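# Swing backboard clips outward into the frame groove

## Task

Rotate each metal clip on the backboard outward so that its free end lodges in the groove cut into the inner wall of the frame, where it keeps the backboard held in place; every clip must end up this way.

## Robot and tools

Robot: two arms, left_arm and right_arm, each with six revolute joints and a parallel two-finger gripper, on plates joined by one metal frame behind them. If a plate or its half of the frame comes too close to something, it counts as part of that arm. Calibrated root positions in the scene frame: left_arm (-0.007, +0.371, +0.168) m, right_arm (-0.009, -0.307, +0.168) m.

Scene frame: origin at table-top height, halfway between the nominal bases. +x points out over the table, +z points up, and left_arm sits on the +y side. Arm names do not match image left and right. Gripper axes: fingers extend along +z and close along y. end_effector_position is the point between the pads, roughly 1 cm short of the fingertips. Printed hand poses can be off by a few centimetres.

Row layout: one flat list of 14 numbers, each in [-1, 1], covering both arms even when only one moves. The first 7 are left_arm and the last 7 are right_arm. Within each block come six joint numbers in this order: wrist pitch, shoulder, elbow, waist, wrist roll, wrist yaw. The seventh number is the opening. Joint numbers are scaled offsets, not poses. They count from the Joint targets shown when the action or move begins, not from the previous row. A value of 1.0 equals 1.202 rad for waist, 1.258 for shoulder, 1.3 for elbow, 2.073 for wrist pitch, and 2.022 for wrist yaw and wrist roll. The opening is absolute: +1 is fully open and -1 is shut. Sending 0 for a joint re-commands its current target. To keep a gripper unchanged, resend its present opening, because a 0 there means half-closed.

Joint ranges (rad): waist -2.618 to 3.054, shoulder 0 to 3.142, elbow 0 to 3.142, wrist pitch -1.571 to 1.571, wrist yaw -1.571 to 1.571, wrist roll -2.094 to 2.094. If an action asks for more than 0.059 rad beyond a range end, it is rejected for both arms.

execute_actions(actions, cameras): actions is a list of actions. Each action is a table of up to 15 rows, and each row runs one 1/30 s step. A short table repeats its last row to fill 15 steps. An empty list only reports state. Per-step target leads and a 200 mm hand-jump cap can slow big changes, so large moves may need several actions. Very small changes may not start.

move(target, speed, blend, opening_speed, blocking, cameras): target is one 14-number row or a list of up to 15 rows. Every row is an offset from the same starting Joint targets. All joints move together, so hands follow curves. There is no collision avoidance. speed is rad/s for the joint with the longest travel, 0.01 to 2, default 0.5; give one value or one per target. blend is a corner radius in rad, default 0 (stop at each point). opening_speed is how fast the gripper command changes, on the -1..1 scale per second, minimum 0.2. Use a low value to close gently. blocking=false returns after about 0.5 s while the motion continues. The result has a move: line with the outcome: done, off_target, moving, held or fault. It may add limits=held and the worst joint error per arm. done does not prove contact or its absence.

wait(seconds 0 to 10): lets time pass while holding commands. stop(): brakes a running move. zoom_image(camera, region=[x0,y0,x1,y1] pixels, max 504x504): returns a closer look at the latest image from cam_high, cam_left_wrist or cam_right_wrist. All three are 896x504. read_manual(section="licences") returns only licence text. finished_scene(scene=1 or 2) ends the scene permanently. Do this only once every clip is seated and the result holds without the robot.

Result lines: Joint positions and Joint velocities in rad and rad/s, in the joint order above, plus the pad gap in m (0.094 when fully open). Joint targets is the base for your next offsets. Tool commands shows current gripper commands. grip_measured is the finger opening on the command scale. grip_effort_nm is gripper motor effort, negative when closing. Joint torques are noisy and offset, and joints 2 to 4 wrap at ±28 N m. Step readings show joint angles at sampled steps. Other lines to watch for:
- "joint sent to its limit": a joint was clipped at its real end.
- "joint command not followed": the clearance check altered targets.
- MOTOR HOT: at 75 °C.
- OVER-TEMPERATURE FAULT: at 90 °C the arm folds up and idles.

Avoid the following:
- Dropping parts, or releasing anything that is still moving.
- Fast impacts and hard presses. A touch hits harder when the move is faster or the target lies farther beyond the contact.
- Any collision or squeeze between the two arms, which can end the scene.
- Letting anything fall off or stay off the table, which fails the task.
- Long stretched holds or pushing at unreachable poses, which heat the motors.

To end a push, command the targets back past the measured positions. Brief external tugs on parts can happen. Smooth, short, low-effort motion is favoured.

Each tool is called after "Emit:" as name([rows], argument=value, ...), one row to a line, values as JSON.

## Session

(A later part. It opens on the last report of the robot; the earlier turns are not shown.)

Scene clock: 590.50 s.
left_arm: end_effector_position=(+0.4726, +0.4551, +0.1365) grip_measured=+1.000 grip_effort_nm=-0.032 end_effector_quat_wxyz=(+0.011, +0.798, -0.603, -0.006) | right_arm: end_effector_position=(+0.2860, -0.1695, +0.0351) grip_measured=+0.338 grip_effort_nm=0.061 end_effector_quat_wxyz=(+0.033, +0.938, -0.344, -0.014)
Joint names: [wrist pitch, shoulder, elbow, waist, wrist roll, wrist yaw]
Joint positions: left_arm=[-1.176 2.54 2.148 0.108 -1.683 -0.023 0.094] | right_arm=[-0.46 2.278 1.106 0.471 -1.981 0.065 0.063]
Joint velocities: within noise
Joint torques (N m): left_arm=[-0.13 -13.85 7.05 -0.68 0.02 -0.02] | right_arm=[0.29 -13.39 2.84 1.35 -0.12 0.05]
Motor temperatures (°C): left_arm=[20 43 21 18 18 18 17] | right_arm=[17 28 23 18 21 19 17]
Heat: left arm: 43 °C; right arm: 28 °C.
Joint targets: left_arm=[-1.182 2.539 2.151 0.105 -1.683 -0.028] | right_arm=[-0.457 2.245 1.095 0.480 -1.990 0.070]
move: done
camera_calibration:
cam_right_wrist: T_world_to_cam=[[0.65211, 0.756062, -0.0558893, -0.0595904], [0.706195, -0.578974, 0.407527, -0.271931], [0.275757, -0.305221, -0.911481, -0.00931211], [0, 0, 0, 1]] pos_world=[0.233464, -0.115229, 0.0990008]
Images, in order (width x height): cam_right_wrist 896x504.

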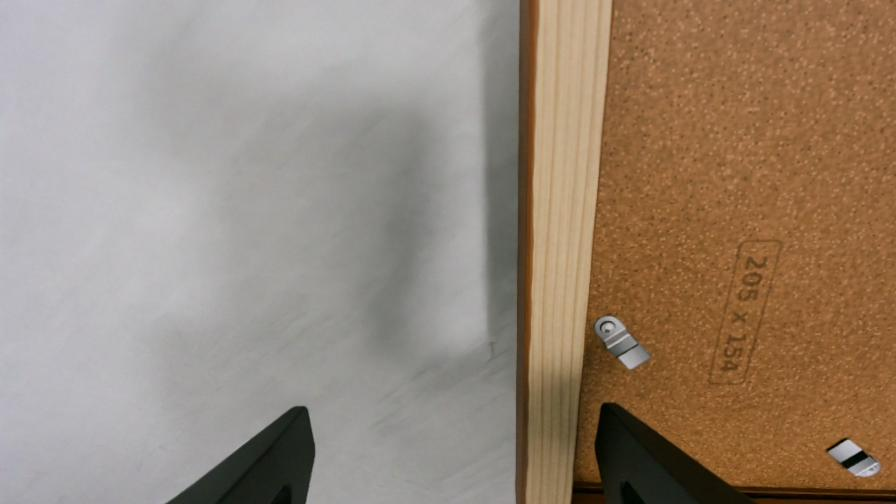

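Emit:
move([
  [0,0,0,0,0,0,1,-0.0087,-0.0437,0.0154,0.0154,-0.0084,-0.005,0.34],
  [0,0,0,0,0,0,1,0.0507,0.0843,0.0331,0.0154,-0.0183,-0.0198,0.34],
], speed=[0.3,0.15], cameras=["cam_right_wrist"])

Emit:
zoom_image(camera="cam_right_wrist", region=[380, 300, 660, 504])

Scene clock: 603.70 s.
left_arm: end_effector_position=(+0.4726, +0.4551, +0.1365) grip_measured=+1.000 grip_effort_nm=-0.017 end_effector_quat_wxyz=(+0.011, +0.798, -0.603, -0.006) | right_arm: end_effector_position=(+0.2967, -0.1518, +0.0203) grip_measured=+0.338 grip_effort_nm=0.056 end_effector_quat_wxyz=(+0.005, +0.948, -0.318, +0.000)
Joint names: [wrist pitch, shoulder, elbow, waist, wrist roll, wrist yaw]
Joint positions: left_arm=[-1.176 2.54 2.148 0.108 -1.683 -0.023 0.094] | right_arm=[-0.364 2.329 1.121 0.492 -2.019 0.047 0.063]
Joint velocities: within noise
Joint torques (N m): left_arm=[-0.14 -13.82 7.01 -0.76 0.03 -0.02] | right_arm=[0.48 -8.57 4.83 1.06 -0.09 -0.18]
Motor temperatures (°C): left_arm=[20 44 21 18 18 18 17] | right_arm=[17 28 23 18 21 19 17]
Heat: left arm: 44 °C; right arm: 28 °C.
Joint targets: left_arm=[-1.182 2.539 2.151 0.105 -1.683 -0.028] | right_arm=[-0.352 2.351 1.138 0.499 -2.027 0.030]
move: done
camera_calibration:
cam_right_wrist: T_world_to_cam=[[0.609185, 0.793, 0.00666447, -0.0637516], [0.719902, -0.556517, 0.414765, -0.264061], [0.332617, -0.247871, -0.909904, -0.0285607], [0, 0, 0, 1]] pos_world=[0.238435, -0.103479, 0.0839608]
Images, in order (width x height): cam_right_wrist 896x504.

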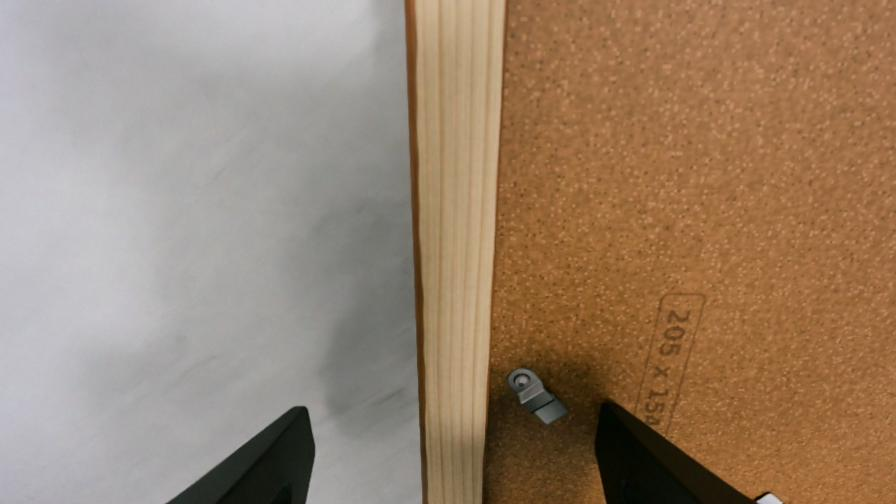

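Scaled by 1.800.

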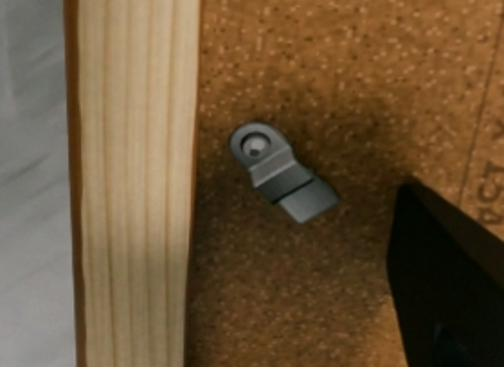

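Emit:
move(target=[0,0,0,0,0,0,1,0.0048,0.0072,0,0,0,0,0.34], speed=0.1, cameras=["cam_right_wrist"])

Emit:
zoom_image(camera="cam_right_wrist", region=[380, 300, 660, 504])

Scene clock: 612.53 s.
left_arm: end_effector_position=(+0.4726, +0.4551, +0.1365) grip_measured=+1.000 grip_effort_nm=-0.022 end_effector_quat_wxyz=(+0.011, +0.798, -0.603, -0.006) | right_arm: end_effector_position=(+0.2969, -0.1514, +0.0199) grip_measured=+0.338 grip_effort_nm=0.056 end_effector_quat_wxyz=(+0.004, +0.948, -0.318, +0.000)
Joint names: [wrist pitch, shoulder, elbow, waist, wrist roll, wrist yaw]
Joint positions: left_arm=[-1.176 2.54 2.148 0.108 -1.683 -0.023 0.094] | right_arm=[-0.361 2.33 1.121 0.492 -2.019 0.046 0.063]
Joint velocities: within noise
Joint torques (N m): left_arm=[-0.09 -13.89 7.17 -0.73 0.01 -0.04] | right_arm=[0.56 -7.83 4.79 1.05 -0.11 -0.18]
Motor temperatures (°C): left_arm=[20 44 21 18 18 18 17] | right_arm=[17 27 23 18 21 19 17]
Heat: left arm: 44 °C; right arm: 27 °C.
Joint targets: left_arm=[-1.182 2.539 2.151 0.105 -1.683 -0.028] | right_arm=[-0.342 2.360 1.138 0.499 -2.026 0.030]
move: done
camera_calibration:
cam_right_wrist: T_world_to_cam=[[0.60893, 0.793178, 0.00852989, -0.0641009], [0.719734, -0.557002, 0.414405, -0.26388], [0.333449, -0.246204, -0.910052, -0.0288771], [0, 0, 0, 1]] pos_world=[0.238585, -0.103248, 0.0836204]
Images, in order (width x height): cam_right_wrist 896x504.

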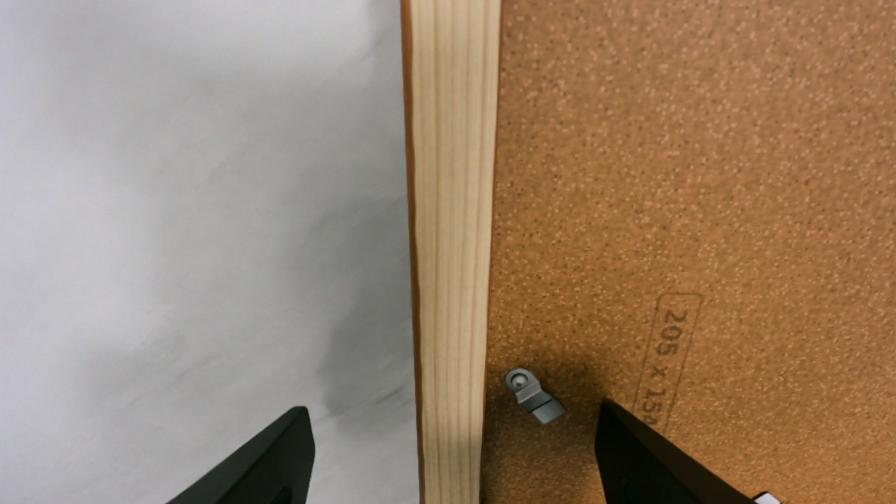

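Scaled by 1.800.

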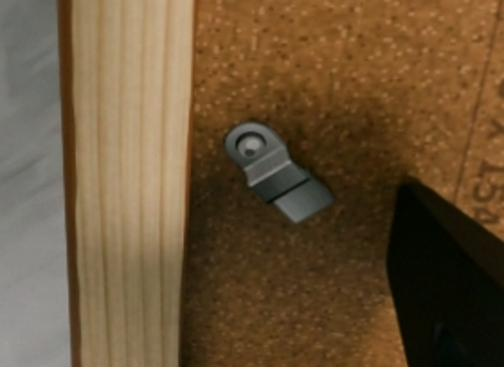

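Emit:
move(target=[0,0,0,0,0,0,1,0,0,0,0,0,0,-0.3], opening_speed=0.5, cameras=["cam_right_wrist"])

Emit:
zoom_image(camera="cam_right_wrist", region=[380, 300, 660, 504])

Scene clock: 619.13 s.
left_arm: end_effector_position=(+0.4726, +0.4551, +0.1365) grip_measured=+1.000 grip_effort_nm=-0.027 end_effector_quat_wxyz=(+0.011, +0.798, -0.603, -0.006) | right_arm: end_effector_position=(+0.3033, -0.1450, +0.0190) grip_measured=-0.297 grip_effort_nm=-0.198 end_effector_quat_wxyz=(-0.012, +0.948, -0.317, +0.005)
Joint names: [wrist pitch, shoulder, elbow, waist, wrist roll, wrist yaw]
Joint positions: left_arm=[-1.176 2.54 2.148 0.108 -1.683 -0.023 0.094] | right_arm=[-0.332 2.336 1.127 0.492 -2.021 0.03 0.033]
Joint velocities: within noise
Joint torques (N m): left_arm=[-0.11 -13.86 7.06 -0.73 0.02 -0.05] | right_arm=[0.32 -8.49 4.36 1.05 -0.08 -0.03]
Motor temperatures (°C): left_arm=[20 44 21 18 18 18 17] | right_arm=[17 26 23 18 21 19 17]
Heat: left arm: 44 °C; right arm: 26 °C.
Joint targets: left_arm=[-1.182 2.539 2.151 0.105 -1.683 -0.028] | right_arm=[-0.342 2.360 1.138 0.499 -2.027 0.030]
move: done
camera_calibration:
cam_right_wrist: T_world_to_cam=[[0.608047, 0.792785, 0.0420812, -0.0735405], [0.712036, -0.568022, 0.412742, -0.263749], [0.351119, -0.221003, -0.909875, -0.0319183], [0, 0, 0, 1]] pos_world=[0.243722, -0.0985676, 0.0829132]
Images, in order (width x height): cam_right_wrist 896x504.

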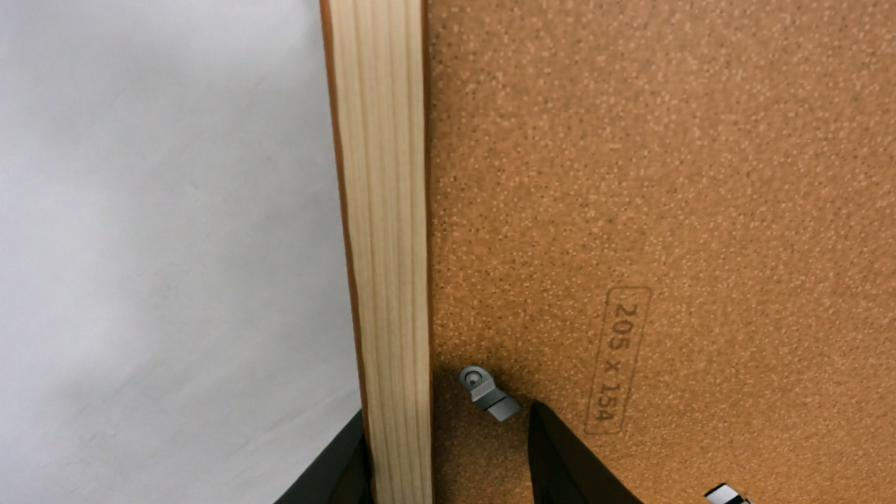

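Scaled by 1.800.

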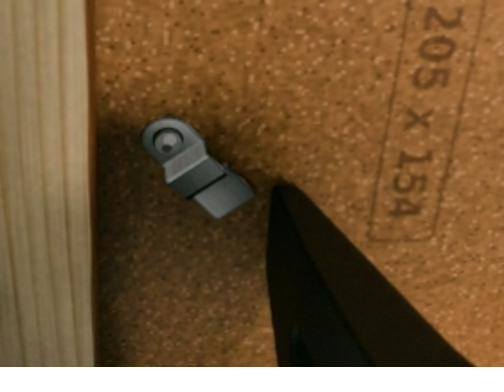

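Emit:
move([
  [0,0,0,0,0,0,1,0,0,0,0,0,0,0.3],
  [0,0,0,0,0,0,1,-0.035,-0.03,0,0,0,0.005,0.3],
  [0,0,0,0,0,0,1,-0.0125,-0.006,-0.002,-0.0015,0.001,0.0064,0.3],
], speed=0.15, cameras=["cam_right_wrist"])

Emit:
zoom_image(camera="cam_right_wrist", region=[380, 300, 660, 504])

Scene clock: 634.53 s.
left_arm: end_effector_position=(+0.4726, +0.4551, +0.1365) grip_measured=+1.000 grip_effort_nm=-0.027 end_effector_quat_wxyz=(+0.011, +0.798, -0.603, -0.006) | right_arm: end_effector_position=(+0.2993, -0.1475, +0.0195) grip_measured=+0.298 grip_effort_nm=0.061 end_effector_quat_wxyz=(-0.003, +0.948, -0.317, -0.002)
Joint names: [wrist pitch, shoulder, elbow, waist, wrist roll, wrist yaw]
Joint positions: left_arm=[-1.176 2.54 2.148 0.108 -1.683 -0.023 0.094] | right_arm=[-0.358 2.336 1.131 0.492 -2.021 0.033 0.061]
Joint velocities: within noise
Joint torques (N m): left_arm=[-0.11 -13.9 7.08 -0.66 0.01 -0.03] | right_arm=[0.28 -9.1 3.9 0.91 -0.07 0.08]
Motor temperatures (°C): left_arm=[20 44 21 18 18 18 17] | right_arm=[17 26 23 18 21 19 17]
Heat: left arm: 44 °C; right arm: 26 °C.
Joint targets: left_arm=[-1.182 2.539 2.151 0.105 -1.683 -0.028] | right_arm=[-0.368 2.353 1.136 0.497 -2.025 0.043]
move: done
camera_calibration:
cam_right_wrist: T_world_to_cam=[[0.607964, 0.793684, 0.0211238, -0.0684901], [0.720135, -0.562439, 0.406286, -0.263963], [0.334343, -0.231795, -0.913502, -0.0271844], [0, 0, 0, 1]] pos_world=[0.240817, -0.100405, 0.0838582]
Images, in order (width x height): cam_right_wrist 896x504.

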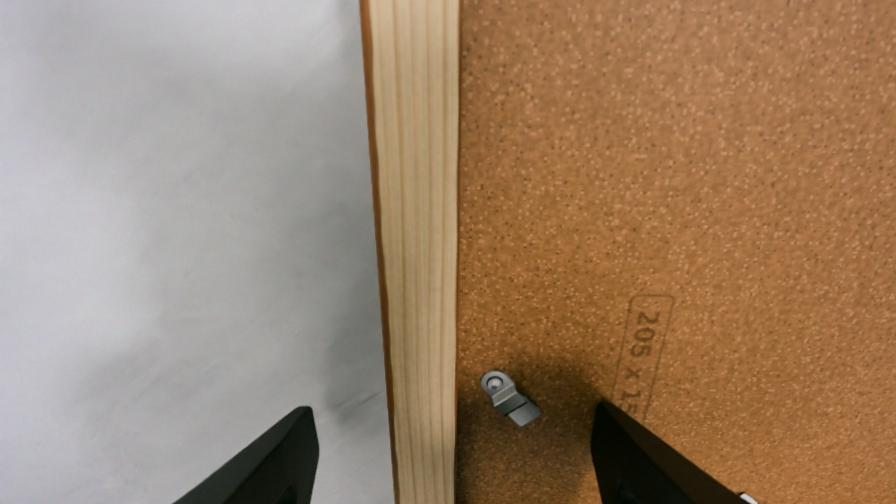

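Scaled by 1.800.

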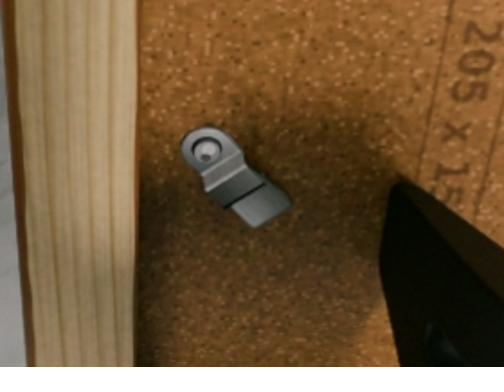

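Emit:
move([
  [0,0,0,0,0,0,1,0.0135,-0.0358,-0.0392,-0.0225,0.0099,0.0084,0.3],
  [0,0,0,0,0,0,1,-0.001,-0.0064,-0.0062,-0.0033,-0.002,-0.0035,0.3],
], speed=0.15, cameras=["cam_right_wrist"])

Emit:
zoom_image(camera="cam_right_wrist", region=[380, 300, 660, 504])

Scene clock: 647.23 s.
left_arm: end_effector_position=(+0.4726, +0.4551, +0.1365) grip_measured=+1.000 grip_effort_nm=-0.032 end_effector_quat_wxyz=(+0.011, +0.798, -0.603, -0.006) | right_arm: end_effector_position=(+0.2982, -0.1522, +0.0197) grip_measured=+0.298 grip_effort_nm=0.051 end_effector_quat_wxyz=(-0.003, +0.947, -0.321, +0.001)
Joint names: [wrist pitch, shoulder, elbow, waist, wrist roll, wrist yaw]
Joint positions: left_arm=[-1.176 2.54 2.148 0.108 -1.683 -0.023 0.094] | right_arm=[-0.343 2.326 1.11 0.484 -2.021 0.037 0.061]
Joint velocities: within noise
Joint torques (N m): left_arm=[-0.11 -13.79 7.13 -0.73 0.03 -0.01] | right_arm=[0.11 -8.84 4.74 1.32 -0.11 -0.01]
Motor temperatures (°C): left_arm=[20 44 21 18 18 18 17] | right_arm=[17 26 22 18 21 19 17]
Heat: left arm: 44 °C; right arm: 26 °C.
Joint targets: left_arm=[-1.182 2.539 2.151 0.105 -1.683 -0.028] | right_arm=[-0.370 2.344 1.128 0.493 -2.029 0.036]
move: done
camera_calibration:
cam_right_wrist: T_world_to_cam=[[0.614927, 0.788255, 0.0228003, -0.0671068], [0.712883, -0.568025, 0.411273, -0.264711], [0.337139, -0.236648, -0.911227, -0.0293087], [0, 0, 0, 1]] pos_world=[0.239855, -0.104401, 0.0836914]
Images, in order (width x height): cam_right_wrist 896x504.

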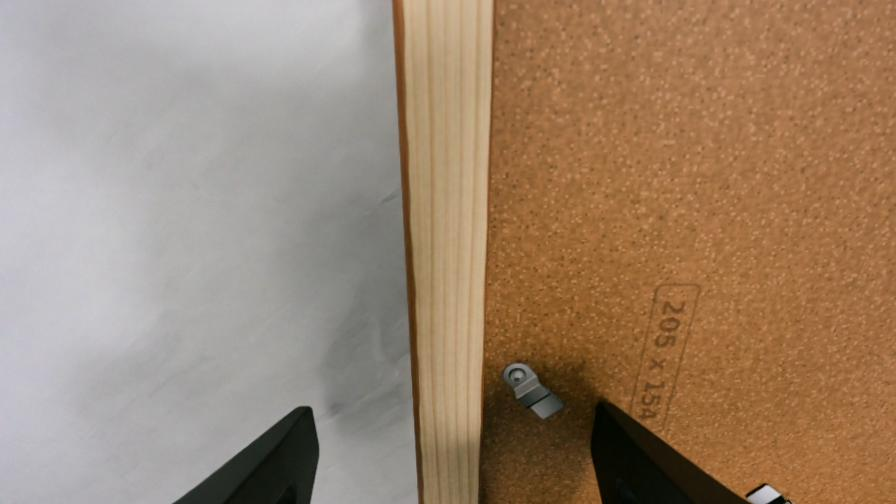

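Scaled by 1.800.

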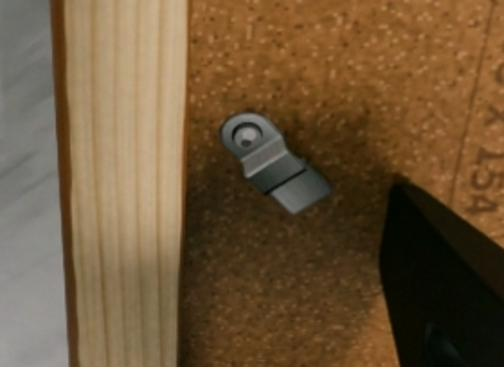

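Emit:
move(target=[0,0,0,0,0,0,1,0,0,0,0,0,0,-0.3], opening_speed=0.5, cameras=["cam_right_wrist"])

Emit:
zoom_image(camera="cam_right_wrist", region=[380, 300, 660, 504])

Scene clock: 657.93 s.
left_arm: end_effector_position=(+0.4726, +0.4551, +0.1365) grip_measured=+1.000 grip_effort_nm=-0.022 end_effector_quat_wxyz=(+0.011, +0.798, -0.603, -0.006) | right_arm: end_effector_position=(+0.2992, -0.1516, +0.0202) grip_measured=-0.298 grip_effort_nm=-0.168 end_effector_quat_wxyz=(-0.004, +0.947, -0.321, +0.002)
Joint names: [wrist pitch, shoulder, elbow, waist, wrist roll, wrist yaw]
Joint positions: left_arm=[-1.176 2.54 2.148 0.108 -1.683 -0.023 0.094] | right_arm=[-0.345 2.326 1.114 0.484 -2.021 0.037 0.033]
Joint velocities: within noise
Joint torques (N m): left_arm=[-0.12 -13.82 6.99 -0.76 0.01 -0.03] | right_arm=[0.13 -8.85 4.55 1.25 -0.11 -0.03]
Motor temperatures (°C): left_arm=[20 45 21 18 18 18 17] | right_arm=[17 26 23 18 21 19 17]
Heat: left arm: 45 °C; right arm: 26 °C.
Joint targets: left_arm=[-1.182 2.539 2.151 0.105 -1.683 -0.028] | right_arm=[-0.370 2.344 1.128 0.493 -2.028 0.036]
move: done
camera_calibration:
cam_right_wrist: T_world_to_cam=[[0.614043, 0.788891, 0.024537, -0.0679207], [0.712783, -0.567618, 0.412007, -0.265197], [0.338957, -0.235501, -0.91085, -0.0294307], [0, 0, 0, 1]] pos_world=[0.24071, -0.10388, 0.0841229]
Images, in order (width x height): cam_right_wrist 896x504.

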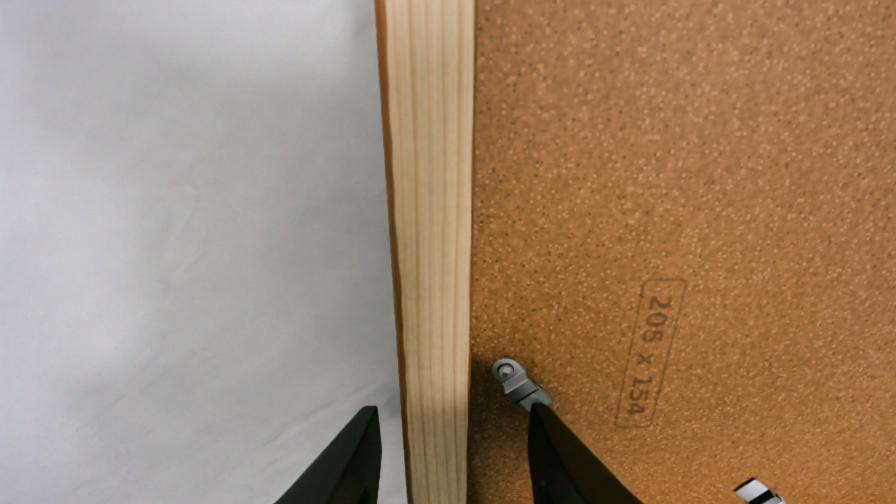

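Scaled by 1.800.

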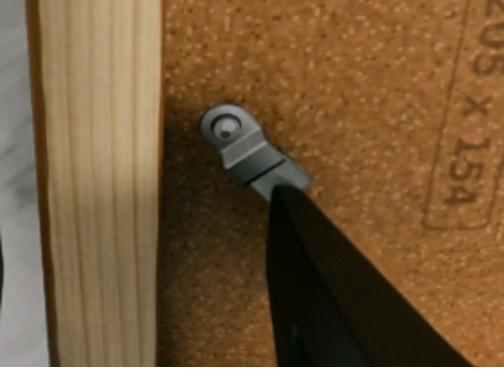

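Emit:
move([
  [0,0,0,0,0,0,1,0,0,0,0,0,0,0.1],
  [0,0,0,0,0,0,1,-0.0617,-0.1081,0.0323,0.0058,0,0.003,0.1],
  [0,0,0,0,0,0,1,-0.0617,-0.1081,0.0323,0.0058,0.95,0.003,0.1],
], speed=[0.3,0.3,1.2], blend=[0,0.03,0], cameras=[])

Emit:
move(target=[0,0,0,0,0,0,1,0,0,0,0,0.4149,0,0.1], speed=1.0, cameras=["cam_right_wrist"])

Scene clock: 709.67 s.
left_arm: end_effector_position=(+0.4726, +0.4551, +0.1365) grip_measured=+1.000 grip_effort_nm=-0.022 end_effector_quat_wxyz=(+0.011, +0.798, -0.603, -0.006) | right_arm: end_effector_position=(+0.3041, -0.1484, +0.0580) grip_measured=+0.098 grip_effort_nm=0.056 end_effector_quat_wxyz=(-0.001, -0.290, +0.957, +0.001)
Joint names: [wrist pitch, shoulder, elbow, waist, wrist roll, wrist yaw]
Joint positions: left_arm=[-1.176 2.54 2.148 0.108 -1.683 -0.023 0.094] | right_arm=[-0.491 2.23 1.154 0.491 -0.116 0.038 0.052]
Joint velocities: within noise
Joint torques (N m): left_arm=[-0.1 -13.81 6.99 -0.8 0.02 -0.04] | right_arm=[0.3 -12.49 5.09 1.33 0.02 0.04]
Motor temperatures (°C): left_arm=[20 45 21 18 18 18 17] | right_arm=[17 27 23 18 21 19 17]
Heat: left arm: 45 °C; right arm: 27 °C.
Joint targets: left_arm=[-1.182 2.539 2.151 0.105 -1.683 -0.028] | right_arm=[-0.498 2.208 1.170 0.500 -0.108 0.042]
move: done
No camera images: "cameras" was empty.

Scene clock: 711.47 s.
left_arm: end_effector_position=(+0.4726, +0.4551, +0.1365) grip_measured=+1.000 grip_effort_nm=-0.032 end_effector_quat_wxyz=(+0.011, +0.798, -0.603, -0.006) | right_arm: end_effector_position=(+0.3040, -0.1484, +0.0580) grip_measured=+0.098 grip_effort_nm=0.051 end_effector_quat_wxyz=(-0.001, +0.124, +0.992, +0.001)
Joint names: [wrist pitch, shoulder, elbow, waist, wrist roll, wrist yaw]
Joint positions: left_arm=[-1.176 2.54 2.148 0.108 -1.683 -0.023 0.094] | right_arm=[-0.491 2.23 1.154 0.491 0.723 0.038 0.052]
Joint velocities: within noise
Joint torques (N m): left_arm=[-0.13 -13.87 7.01 -0.58 0.01 -0.04] | right_arm=[0.28 -12.42 5.14 1.32 0.05 0.02]
Motor temperatures (°C): left_arm=[20 45 21 18 18 18 17] | right_arm=[17 28 23 18 21 19 17]
Heat: left arm: 45 °C; right arm: 28 °C.
Joint targets: left_arm=[-1.182 2.539 2.151 0.105 -1.683 -0.028] | right_arm=[-0.498 2.208 1.170 0.500 0.731 0.042]
move: done
camera_calibration:
cam_right_wrist: T_world_to_cam=[[-0.2548, -0.966875, 0.0151362, -0.0701815], [-0.878943, 0.238097, 0.413242, 0.32101], [-0.403157, 0.0919903, -0.910495, 0.278295], [0, 0, 0, 1]] pos_world=[0.376464, -0.169889, 0.121794]
Images, in order (width x height): cam_right_wrist 896x504.

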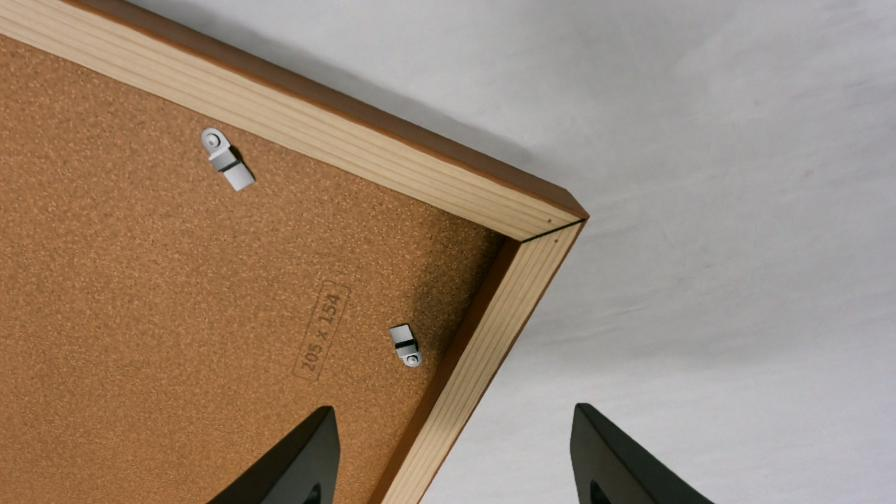

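Emit:
move([
  [0,0,0,0,0,0,1,0.0328,0.0811,-0.0154,-0.0208,-0.0126,0,0.08],
  [0,0,0,0,0,0,1,0.0579,0.1248,0.0085,-0.0071,-0.0126,0,0.08],
], speed=[0.3,0.15], cameras=["cam_right_wrist"])

Emit:
zoom_image(camera="cam_right_wrist", region=[300, 300, 620, 504])

Scene clock: 745.23 s.
left_arm: end_effector_position=(+0.4726, +0.4551, +0.1365) grip_measured=+1.000 grip_effort_nm=-0.032 end_effector_quat_wxyz=(+0.011, +0.798, -0.603, -0.006) | right_arm: end_effector_position=(+0.3024, -0.1507, +0.0203) grip_measured=+0.082 grip_effort_nm=-0.144 end_effector_quat_wxyz=(-0.008, +0.122, +0.992, -0.004)
Joint names: [wrist pitch, shoulder, elbow, waist, wrist roll, wrist yaw]
Joint positions: left_arm=[-1.176 2.54 2.148 0.108 -1.683 -0.023 0.094] | right_arm=[-0.398 2.347 1.161 0.483 0.712 0.038 0.051]
Joint velocities: within noise
Joint torques (N m): left_arm=[-0.12 -14.05 7.02 -0.62 0.04 -0.03] | right_arm=[0.55 -9.06 5.01 1.31 -0.1 0.02]
Motor temperatures (°C): left_arm=[20 46 21 18 18 18 17] | right_arm=[17 28 22 18 21 19 17]
Heat: left arm: 46 °C; right arm: 28 °C.
Joint targets: left_arm=[-1.182 2.539 2.151 0.105 -1.683 -0.028] | right_arm=[-0.378 2.365 1.181 0.491 0.706 0.042]
move: done
camera_calibration:
cam_right_wrist: T_world_to_cam=[[-0.250192, -0.96785, 0.0258969, -0.074001], [-0.873903, 0.237258, 0.424267, 0.333832], [-0.416771, 0.0835167, -0.905167, 0.246293], [0, 0, 0, 1]] pos_world=[0.37587, -0.171396, 0.0832181]
Images, in order (width x height): cam_right_wrist 896x504.

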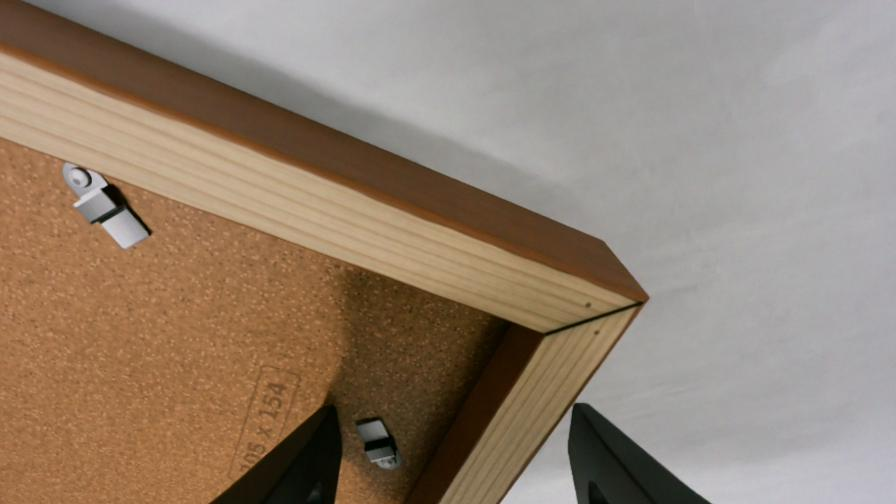

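Scaled by 1.575.

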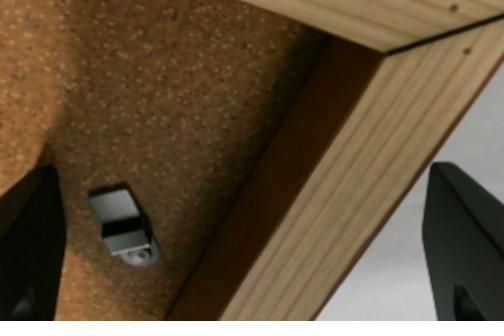

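Emit:
move(target=[0,0,0,0,0,0,1,0,0,0,0,0,0,-0.15], opening_speed=0.3, cameras=["cam_right_wrist"])

Emit:
zoom_image(camera="cam_right_wrist", region=[300, 300, 620, 504])

Scene clock: 749.53 s.
left_arm: end_effector_position=(+0.4726, +0.4551, +0.1365) grip_measured=+1.000 grip_effort_nm=-0.032 end_effector_quat_wxyz=(+0.011, +0.798, -0.603, -0.006) | right_arm: end_effector_position=(+0.3051, -0.1493, +0.0201) grip_measured=-0.148 grip_effort_nm=-0.154 end_effector_quat_wxyz=(-0.003, +0.122, +0.992, +0.000)
Joint names: [wrist pitch, shoulder, elbow, waist, wrist roll, wrist yaw]
Joint positions: left_arm=[-1.176 2.54 2.148 0.108 -1.683 -0.023 0.094] | right_arm=[-0.385 2.347 1.161 0.483 0.712 0.037 0.04]
Joint velocities: within noise
Joint torques (N m): left_arm=[-0.14 -13.85 7.17 -0.66 0 -0.01] | right_arm=[0.43 -9.11 4.97 1.29 -0.09 0.04]
Motor temperatures (°C): left_arm=[20 46 21 18 18 18 17] | right_arm=[17 28 23 18 21 19 17]
Heat: left arm: 46 °C; right arm: 28 °C.
Joint targets: left_arm=[-1.182 2.539 2.151 0.105 -1.683 -0.028] | right_arm=[-0.378 2.365 1.181 0.491 0.706 0.042]
move: done
camera_calibration:
cam_right_wrist: T_world_to_cam=[[-0.250917, -0.967854, 0.0173253, -0.0714925], [-0.878433, 0.235181, 0.415986, 0.3372], [-0.406688, 0.0891589, -0.909206, 0.245017], [0, 0, 0, 1]] pos_world=[0.377915, -0.170343, 0.0837386]
Images, in order (width x height): cam_right_wrist 896x504.

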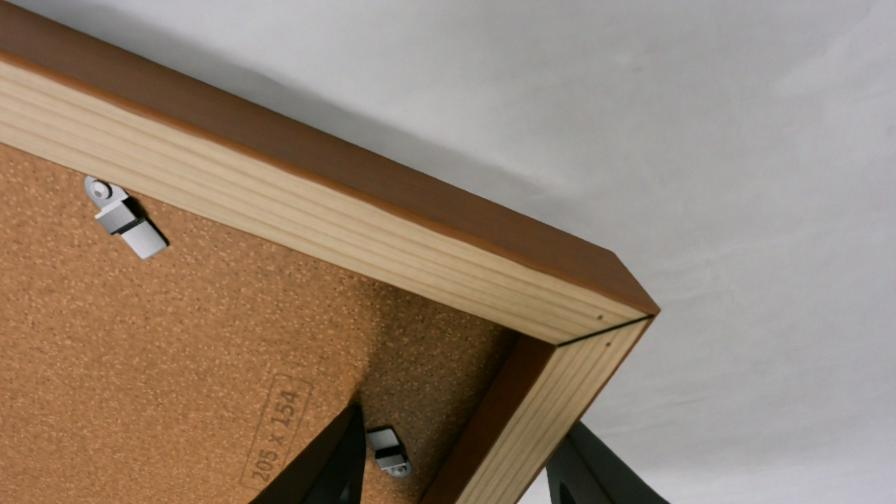

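Scaled by 1.575.

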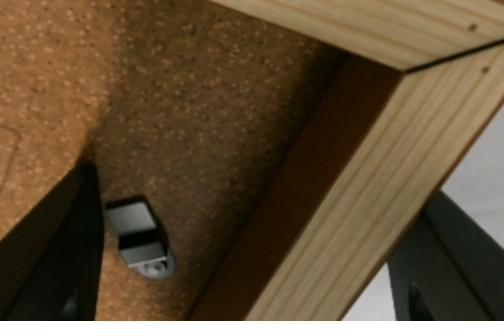

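Both about in contact. Continue.

Emit:
move(target=[0,0,0,0,0,0,1,0,0,0,0,0,0,-0.27], opening_speed=0.3, cameras=["cam_right_wrist"])

Emit:
zoom_image(camera="cam_right_wrist", region=[300, 300, 620, 504])

Scene clock: 753.50 s.
left_arm: end_effector_position=(+0.4726, +0.4551, +0.1365) grip_measured=+1.000 grip_effort_nm=-0.032 end_effector_quat_wxyz=(+0.011, +0.798, -0.603, -0.006) | right_arm: end_effector_position=(+0.3052, -0.1497, +0.0201) grip_measured=-0.267 grip_effort_nm=-0.212 end_effector_quat_wxyz=(-0.002, +0.122, +0.992, -0.001)
Joint names: [wrist pitch, shoulder, elbow, waist, wrist roll, wrist yaw]
Joint positions: left_arm=[-1.176 2.54 2.148 0.108 -1.683 -0.023 0.094] | right_arm=[-0.385 2.347 1.161 0.483 0.712 0.039 0.034]
Joint velocities: within noise
Joint torques (N m): left_arm=[-0.15 -13.9 7.2 -0.7 0 0] | right_arm=[0.43 -9.11 5.03 1.29 -0.1 0]
Motor temperatures (°C): left_arm=[20 46 21 18 18 18 17] | right_arm=[17 27 23 18 21 19 17]
Heat: left arm: 46 °C; right arm: 27 °C.
Joint targets: left_arm=[-1.182 2.539 2.151 0.105 -1.683 -0.028] | right_arm=[-0.378 2.365 1.181 0.491 0.706 0.042]
move: done
camera_calibration:
cam_right_wrist: T_world_to_cam=[[-0.250904, -0.96782, 0.0192973, -0.0719004], [-0.878726, 0.236078, 0.41486, 0.337629], [-0.406065, 0.0871328, -0.909681, 0.244609], [0, 0, 0, 1]] pos_world=[0.37797, -0.170607, 0.0838352]
Images, in order (width x height): cam_right_wrist 896x504.

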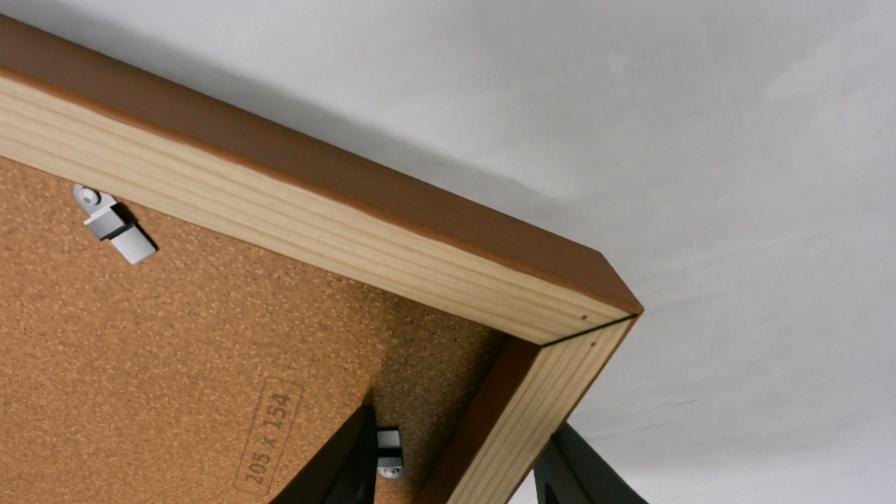

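Scaled by 1.575.

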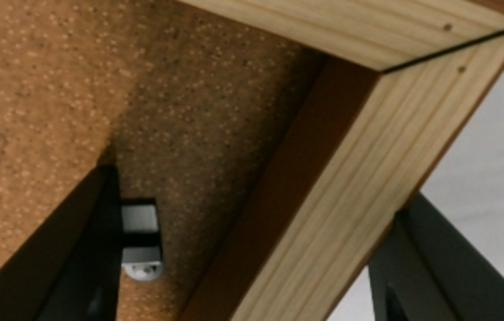

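Emit:
move(target=[0,0,0,0,0,0,1,0,0,0,0,0,0,-0.38], opening_speed=0.3, cameras=["cam_right_wrist"])

Emit:
zoom_image(camera="cam_right_wrist", region=[300, 300, 620, 504])

Scene clock: 757.77 s.
left_arm: end_effector_position=(+0.4726, +0.4551, +0.1365) grip_measured=+1.000 grip_effort_nm=-0.022 end_effector_quat_wxyz=(+0.011, +0.798, -0.603, -0.006) | right_arm: end_effector_position=(+0.3060, -0.1497, +0.0201) grip_measured=-0.377 grip_effort_nm=-0.203 end_effector_quat_wxyz=(+0.000, +0.123, +0.992, -0.002)
Joint names: [wrist pitch, shoulder, elbow, waist, wrist roll, wrist yaw]
Joint positions: left_arm=[-1.176 2.54 2.148 0.108 -1.683 -0.023 0.094] | right_arm=[-0.382 2.347 1.161 0.483 0.713 0.042 0.029]
Joint velocities: within noise
Joint torques (N m): left_arm=[-0.11 -13.81 7.19 -0.55 0.04 -0.04] | right_arm=[0.4 -9.07 4.98 1.31 -0.11 -0.01]
Motor temperatures (°C): left_arm=[20 46 21 18 18 18 17] | right_arm=[17 27 23 18 21 19 17]
Heat: left arm: 46 °C; right arm: 27 °C.
Joint targets: left_arm=[-1.182 2.539 2.151 0.105 -1.683 -0.028] | right_arm=[-0.378 2.365 1.181 0.491 0.706 0.042]
move: done
camera_calibration:
cam_right_wrist: T_world_to_cam=[[-0.252909, -0.967298, 0.0192607, -0.0710775], [-0.879663, 0.238192, 0.411653, 0.338995], [-0.402779, 0.0871677, -0.911137, 0.243957], [0, 0, 0, 1]] pos_world=[0.378486, -0.170764, 0.0840986]
Images, in order (width x height): cam_right_wrist 896x504.

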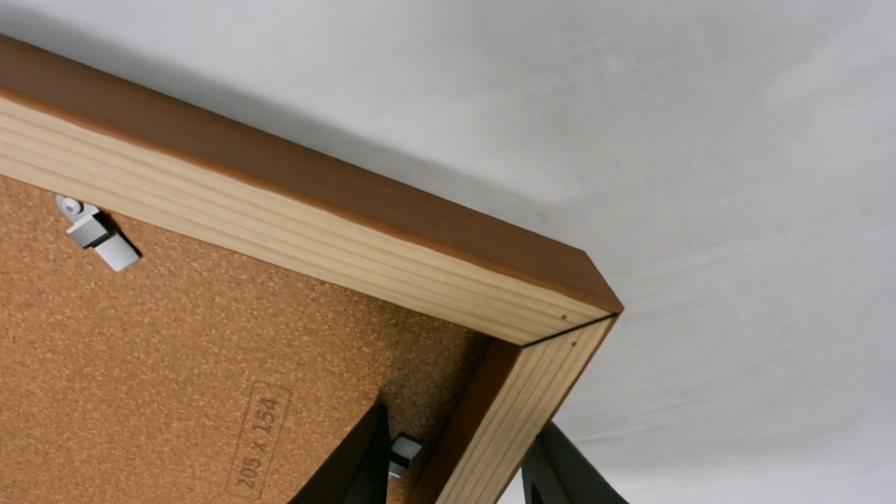

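Scaled by 1.575.

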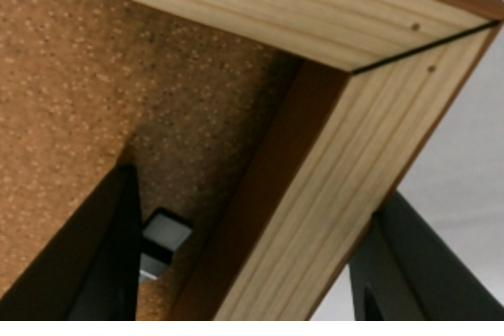

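Emit:
move([
  [0,0,0,0,0,0,1,0,0,0,0,0,0,-0.2],
  [0,0,0,0,0,0,1,-0.0589,-0.1248,-0.02,0.0133,-0.05,0,-0.2],
  [0,0,0,0,0,0,1,-0.0589,-0.1248,-0.02,0.0133,-0.5,0,0.28],
], speed=[0.3,0.3,1.2], blend=[0,0.03,0], cameras=[])

Emit:
move(target=[0,0,0,0,0,0,1,0,0,0,0,-0.845,0,0.28], speed=1.3, cameras=["cam_right_wrist"])

Scene clock: 780.67 s.
left_arm: end_effector_position=(+0.4726, +0.4551, +0.1365) grip_measured=+1.000 grip_effort_nm=-0.027 end_effector_quat_wxyz=(+0.011, +0.798, -0.603, -0.006) | right_arm: end_effector_position=(+0.3051, -0.1458, +0.0585) grip_measured=+0.278 grip_effort_nm=0.056 end_effector_quat_wxyz=(+0.001, -0.380, +0.925, -0.001)
Joint names: [wrist pitch, shoulder, elbow, waist, wrist roll, wrist yaw]
Joint positions: left_arm=[-1.176 2.54 2.148 0.108 -1.683 -0.023 0.094] | right_arm=[-0.493 2.232 1.161 0.498 -0.298 0.041 0.06]
Joint velocities: within noise
Joint torques (N m): left_arm=[-0.13 -14.01 7.05 -0.72 0 -0.01] | right_arm=[0.3 -12.77 3.54 1.36 -0.11 -0.02]
Motor temperatures (°C): left_arm=[20 46 21 18 18 18 17] | right_arm=[17 27 23 18 21 19 17]
Heat: left arm: 46 °C; right arm: 27 °C.
Joint targets: left_arm=[-1.182 2.539 2.151 0.105 -1.683 -0.028] | right_arm=[-0.500 2.208 1.155 0.507 -0.305 0.042]
move: done
No camera images: "cameras" was empty.

Scene clock: 783.00 s.
left_arm: end_effector_position=(+0.4726, +0.4551, +0.1365) grip_measured=+1.000 grip_effort_nm=-0.032 end_effector_quat_wxyz=(+0.011, +0.798, -0.603, -0.006) | right_arm: end_effector_position=(+0.3051, -0.1458, +0.0585) grip_measured=+0.278 grip_effort_nm=0.061 end_effector_quat_wxyz=(+0.000, +0.947, -0.322, +0.001)
Joint names: [wrist pitch, shoulder, elbow, waist, wrist roll, wrist yaw]
Joint positions: left_arm=[-1.176 2.54 2.148 0.108 -1.683 -0.023 0.094] | right_arm=[-0.493 2.232 1.161 0.498 -2.006 0.041 0.06]
Joint velocities: within noise
Joint torques (N m): left_arm=[-0.11 -13.94 7.05 -0.72 0.02 -0.03] | right_arm=[0.3 -12.75 3.58 1.33 -0.12 0]
Motor temperatures (°C): left_arm=[20 46 21 18 18 18 17] | right_arm=[17 27 23 18 21 19 17]
Heat: left arm: 46 °C; right arm: 27 °C.
Joint targets: left_arm=[-1.182 2.539 2.151 0.105 -1.683 -0.028] | right_arm=[-0.500 2.208 1.155 0.507 -2.014 0.042]
move: done
camera_calibration:
cam_right_wrist: T_world_to_cam=[[0.61544, 0.787994, 0.017283, -0.0771357], [0.713176, -0.566074, 0.413448, -0.281857], [0.335578, -0.242127, -0.910364, 0.00491898], [0, 0, 0, 1]] pos_world=[0.246836, -0.0975787, 0.122345]
Images, in order (width x height): cam_right_wrist 896x504.

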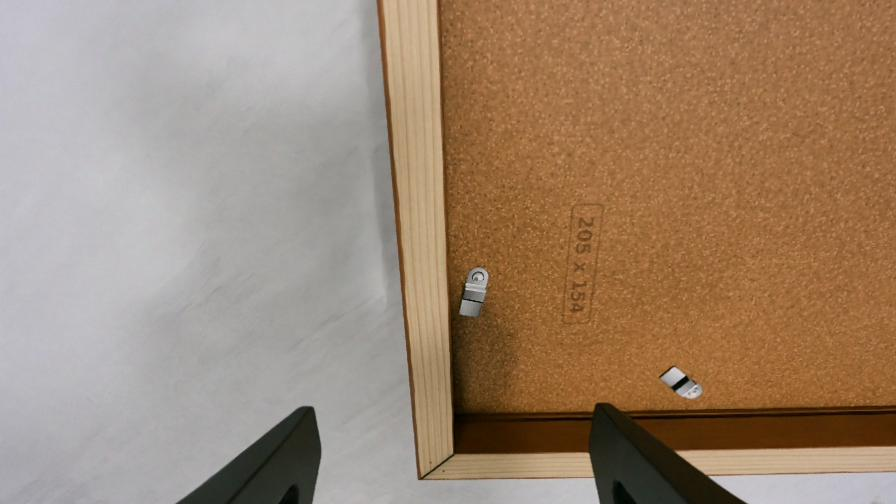

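Emit:
move([
  [0,0,0,0,0,0,1,0.0434,0.0715,-0.0385,-0.01,0,0,0],
  [0,0,0,0,0,0,1,0.0646,0.1145,-0.0046,0,-0.0035,-0.001,0],
], speed=[0.3,0.15], cameras=["cam_right_wrist"])

Scene clock: 801.63 s.
left_arm: end_effector_position=(+0.4726, +0.4551, +0.1365) grip_measured=+1.000 grip_effort_nm=-0.027 end_effector_quat_wxyz=(+0.011, +0.798, -0.603, -0.006) | right_arm: end_effector_position=(+0.2950, -0.1493, +0.0203) grip_measured=+0.002 grip_effort_nm=-0.134 end_effector_quat_wxyz=(+0.006, +0.948, -0.317, -0.005)
Joint names: [wrist pitch, shoulder, elbow, waist, wrist roll, wrist yaw]
Joint positions: left_arm=[-1.176 2.54 2.148 0.108 -1.683 -0.023 0.094] | right_arm=[-0.378 2.334 1.13 0.498 -2.014 0.041 0.047]
Joint velocities: within noise
Joint torques (N m): left_arm=[-0.1 -13.91 7.15 -0.72 0.03 0] | right_arm=[0.48 -8.88 4.89 1.33 -0.11 -0.04]
Motor temperatures (°C): left_arm=[20 47 21 18 18 18 17] | right_arm=[17 30 23 18 21 19 17]
Heat: left arm: 47 °C; right arm: 30 °C.
Joint targets: left_arm=[-1.182 2.539 2.151 0.105 -1.683 -0.028] | right_arm=[-0.366 2.352 1.149 0.507 -2.021 0.040]
move: done
camera_calibration:
cam_right_wrist: T_world_to_cam=[[0.608375, 0.793649, 0.000672905, -0.0641738], [0.724958, -0.556064, 0.406483, -0.262675], [0.322979, -0.246806, -0.913658, -0.0243164], [0, 0, 0, 1]] pos_world=[0.237324, -0.101134, 0.0845991]
Images, in order (width x height): cam_right_wrist 896x504.

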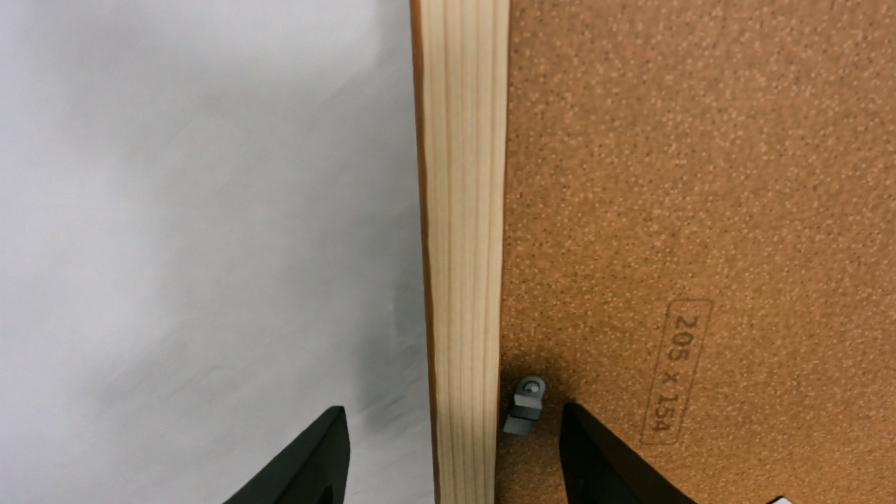

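Emit:
move(target=[0,0,0,0,0,0,1,0,0,0,0,0,0,-0.74], opening_speed=0.5, cameras=["cam_right_wrist"])

Emit:
zoom_image(camera="cam_right_wrist", region=[380, 330, 600, 470])

Scene clock: 806.30 s.
left_arm: end_effector_position=(+0.4726, +0.4551, +0.1365) grip_measured=+1.000 grip_effort_nm=-0.022 end_effector_quat_wxyz=(+0.011, +0.798, -0.603, -0.006) | right_arm: end_effector_position=(+0.2979, -0.1484, +0.0198) grip_measured=-0.735 grip_effort_nm=-0.295 end_effector_quat_wxyz=(+0.005, +0.949, -0.316, +0.002)
Joint names: [wrist pitch, shoulder, elbow, waist, wrist roll, wrist yaw]
Joint positions: left_arm=[-1.176 2.54 2.148 0.108 -1.683 -0.023 0.094] | right_arm=[-0.365 2.335 1.131 0.5 -2.015 0.049 0.012]
Joint velocities: within noise
Joint torques (N m): left_arm=[-0.13 -13.74 7.16 -0.64 0.04 -0.04] | right_arm=[0.36 -9.02 4.86 1.18 -0.1 -0.11]
Motor temperatures (°C): left_arm=[20 47 21 18 18 18 17] | right_arm=[17 29 23 18 21 19 17]
Heat: left arm: 47 °C; right arm: 29 °C.
Joint targets: left_arm=[-1.182 2.539 2.151 0.105 -1.683 -0.028] | right_arm=[-0.367 2.352 1.149 0.507 -2.021 0.040]
move: done
camera_calibration:
cam_right_wrist: T_world_to_cam=[[0.606506, 0.795034, 0.00841651, -0.066088], [0.720495, -0.554057, 0.417023, -0.262636], [0.336211, -0.246863, -0.908857, -0.029455], [0, 0, 0, 1]] pos_world=[0.239213, -0.100244, 0.0833109]
Images, in order (width x height): cam_right_wrist 896x504.

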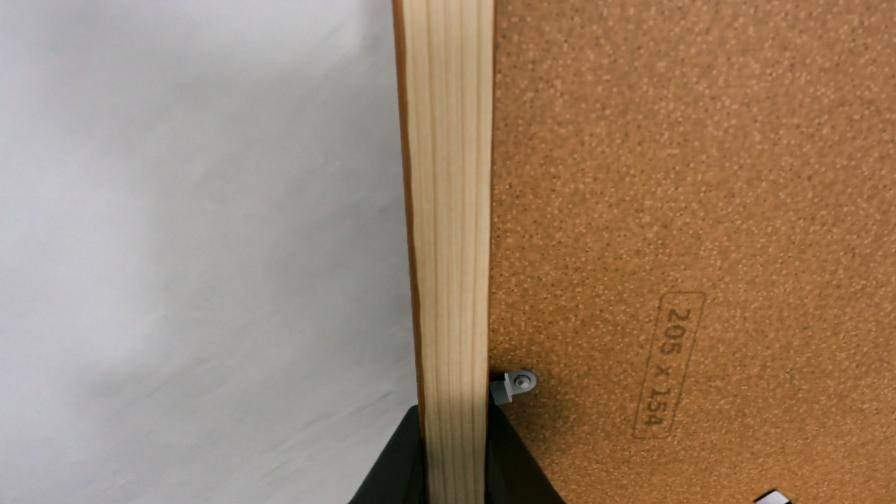

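Scaled by 2.291.

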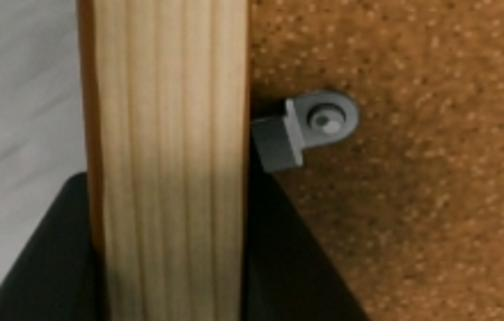

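Emit:
move([
  [0,0,0,0,0,0,1,0,0,0,0,0,0,-0.3],
  [0,0,0,0,0,0,1,0,0,0,0.003,0,-0.006,-0.3],
  [0,0,0,0,0,0,1,0,0,0,0.003,0,-0.006,-0.74],
], speed=0.2, cameras=["cam_right_wrist"])

Emit:
zoom_image(camera="cam_right_wrist", region=[380, 330, 600, 470])

Scene clock: 816.13 s.
left_arm: end_effector_position=(+0.4726, +0.4551, +0.1365) grip_measured=+1.000 grip_effort_nm=-0.032 end_effector_quat_wxyz=(+0.011, +0.798, -0.603, -0.006) | right_arm: end_effector_position=(+0.2983, -0.1476, +0.0200) grip_measured=-0.735 grip_effort_nm=-0.286 end_effector_quat_wxyz=(+0.003, +0.949, -0.316, +0.002)
Joint names: [wrist pitch, shoulder, elbow, waist, wrist roll, wrist yaw]
Joint positions: left_arm=[-1.176 2.54 2.148 0.108 -1.683 -0.023 0.094] | right_arm=[-0.365 2.335 1.132 0.501 -2.015 0.047 0.012]
Joint velocities: within noise
Joint torques (N m): left_arm=[-0.14 -13.72 6.98 -0.68 0.01 -0.03] | right_arm=[0.35 -9.02 4.77 1.44 -0.1 -0.2]
Motor temperatures (°C): left_arm=[20 47 21 18 18 18 17] | right_arm=[17 27 23 18 21 19 17]
Heat: left arm: 47 °C; right arm: 27 °C.
Joint targets: left_arm=[-1.182 2.539 2.151 0.105 -1.683 -0.028] | right_arm=[-0.366 2.352 1.149 0.511 -2.021 0.028]
move: done
camera_calibration:
cam_right_wrist: T_world_to_cam=[[0.605654, 0.795653, 0.0109593, -0.0667103], [0.720748, -0.554368, 0.416172, -0.26275], [0.337204, -0.244157, -0.90922, -0.0291177], [0, 0, 0, 1]] pos_world=[0.239598, -0.0996913, 0.0836061]
Images, in order (width x height): cam_right_wrist 896x504.

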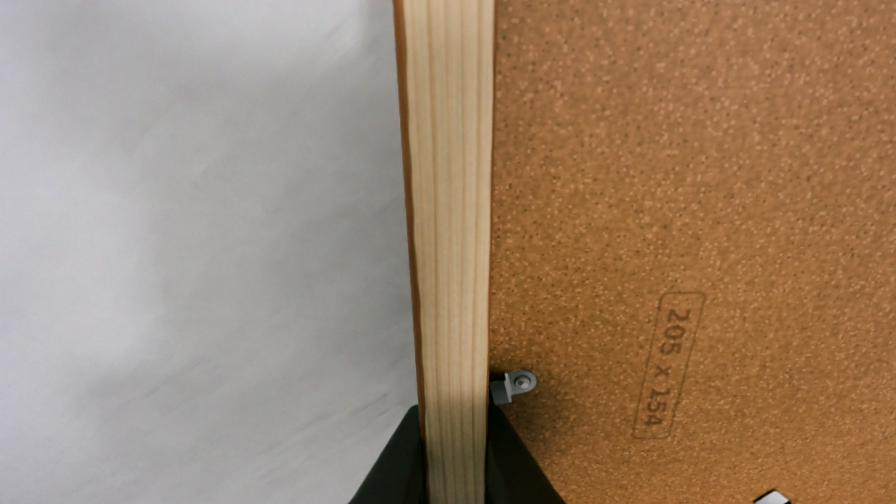

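Scaled by 2.291.

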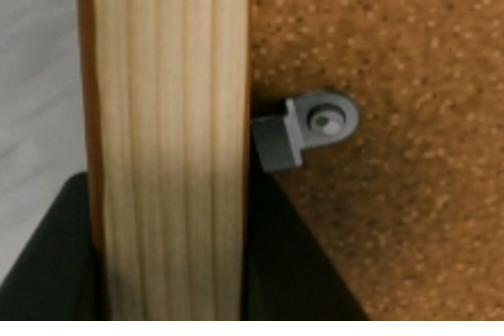

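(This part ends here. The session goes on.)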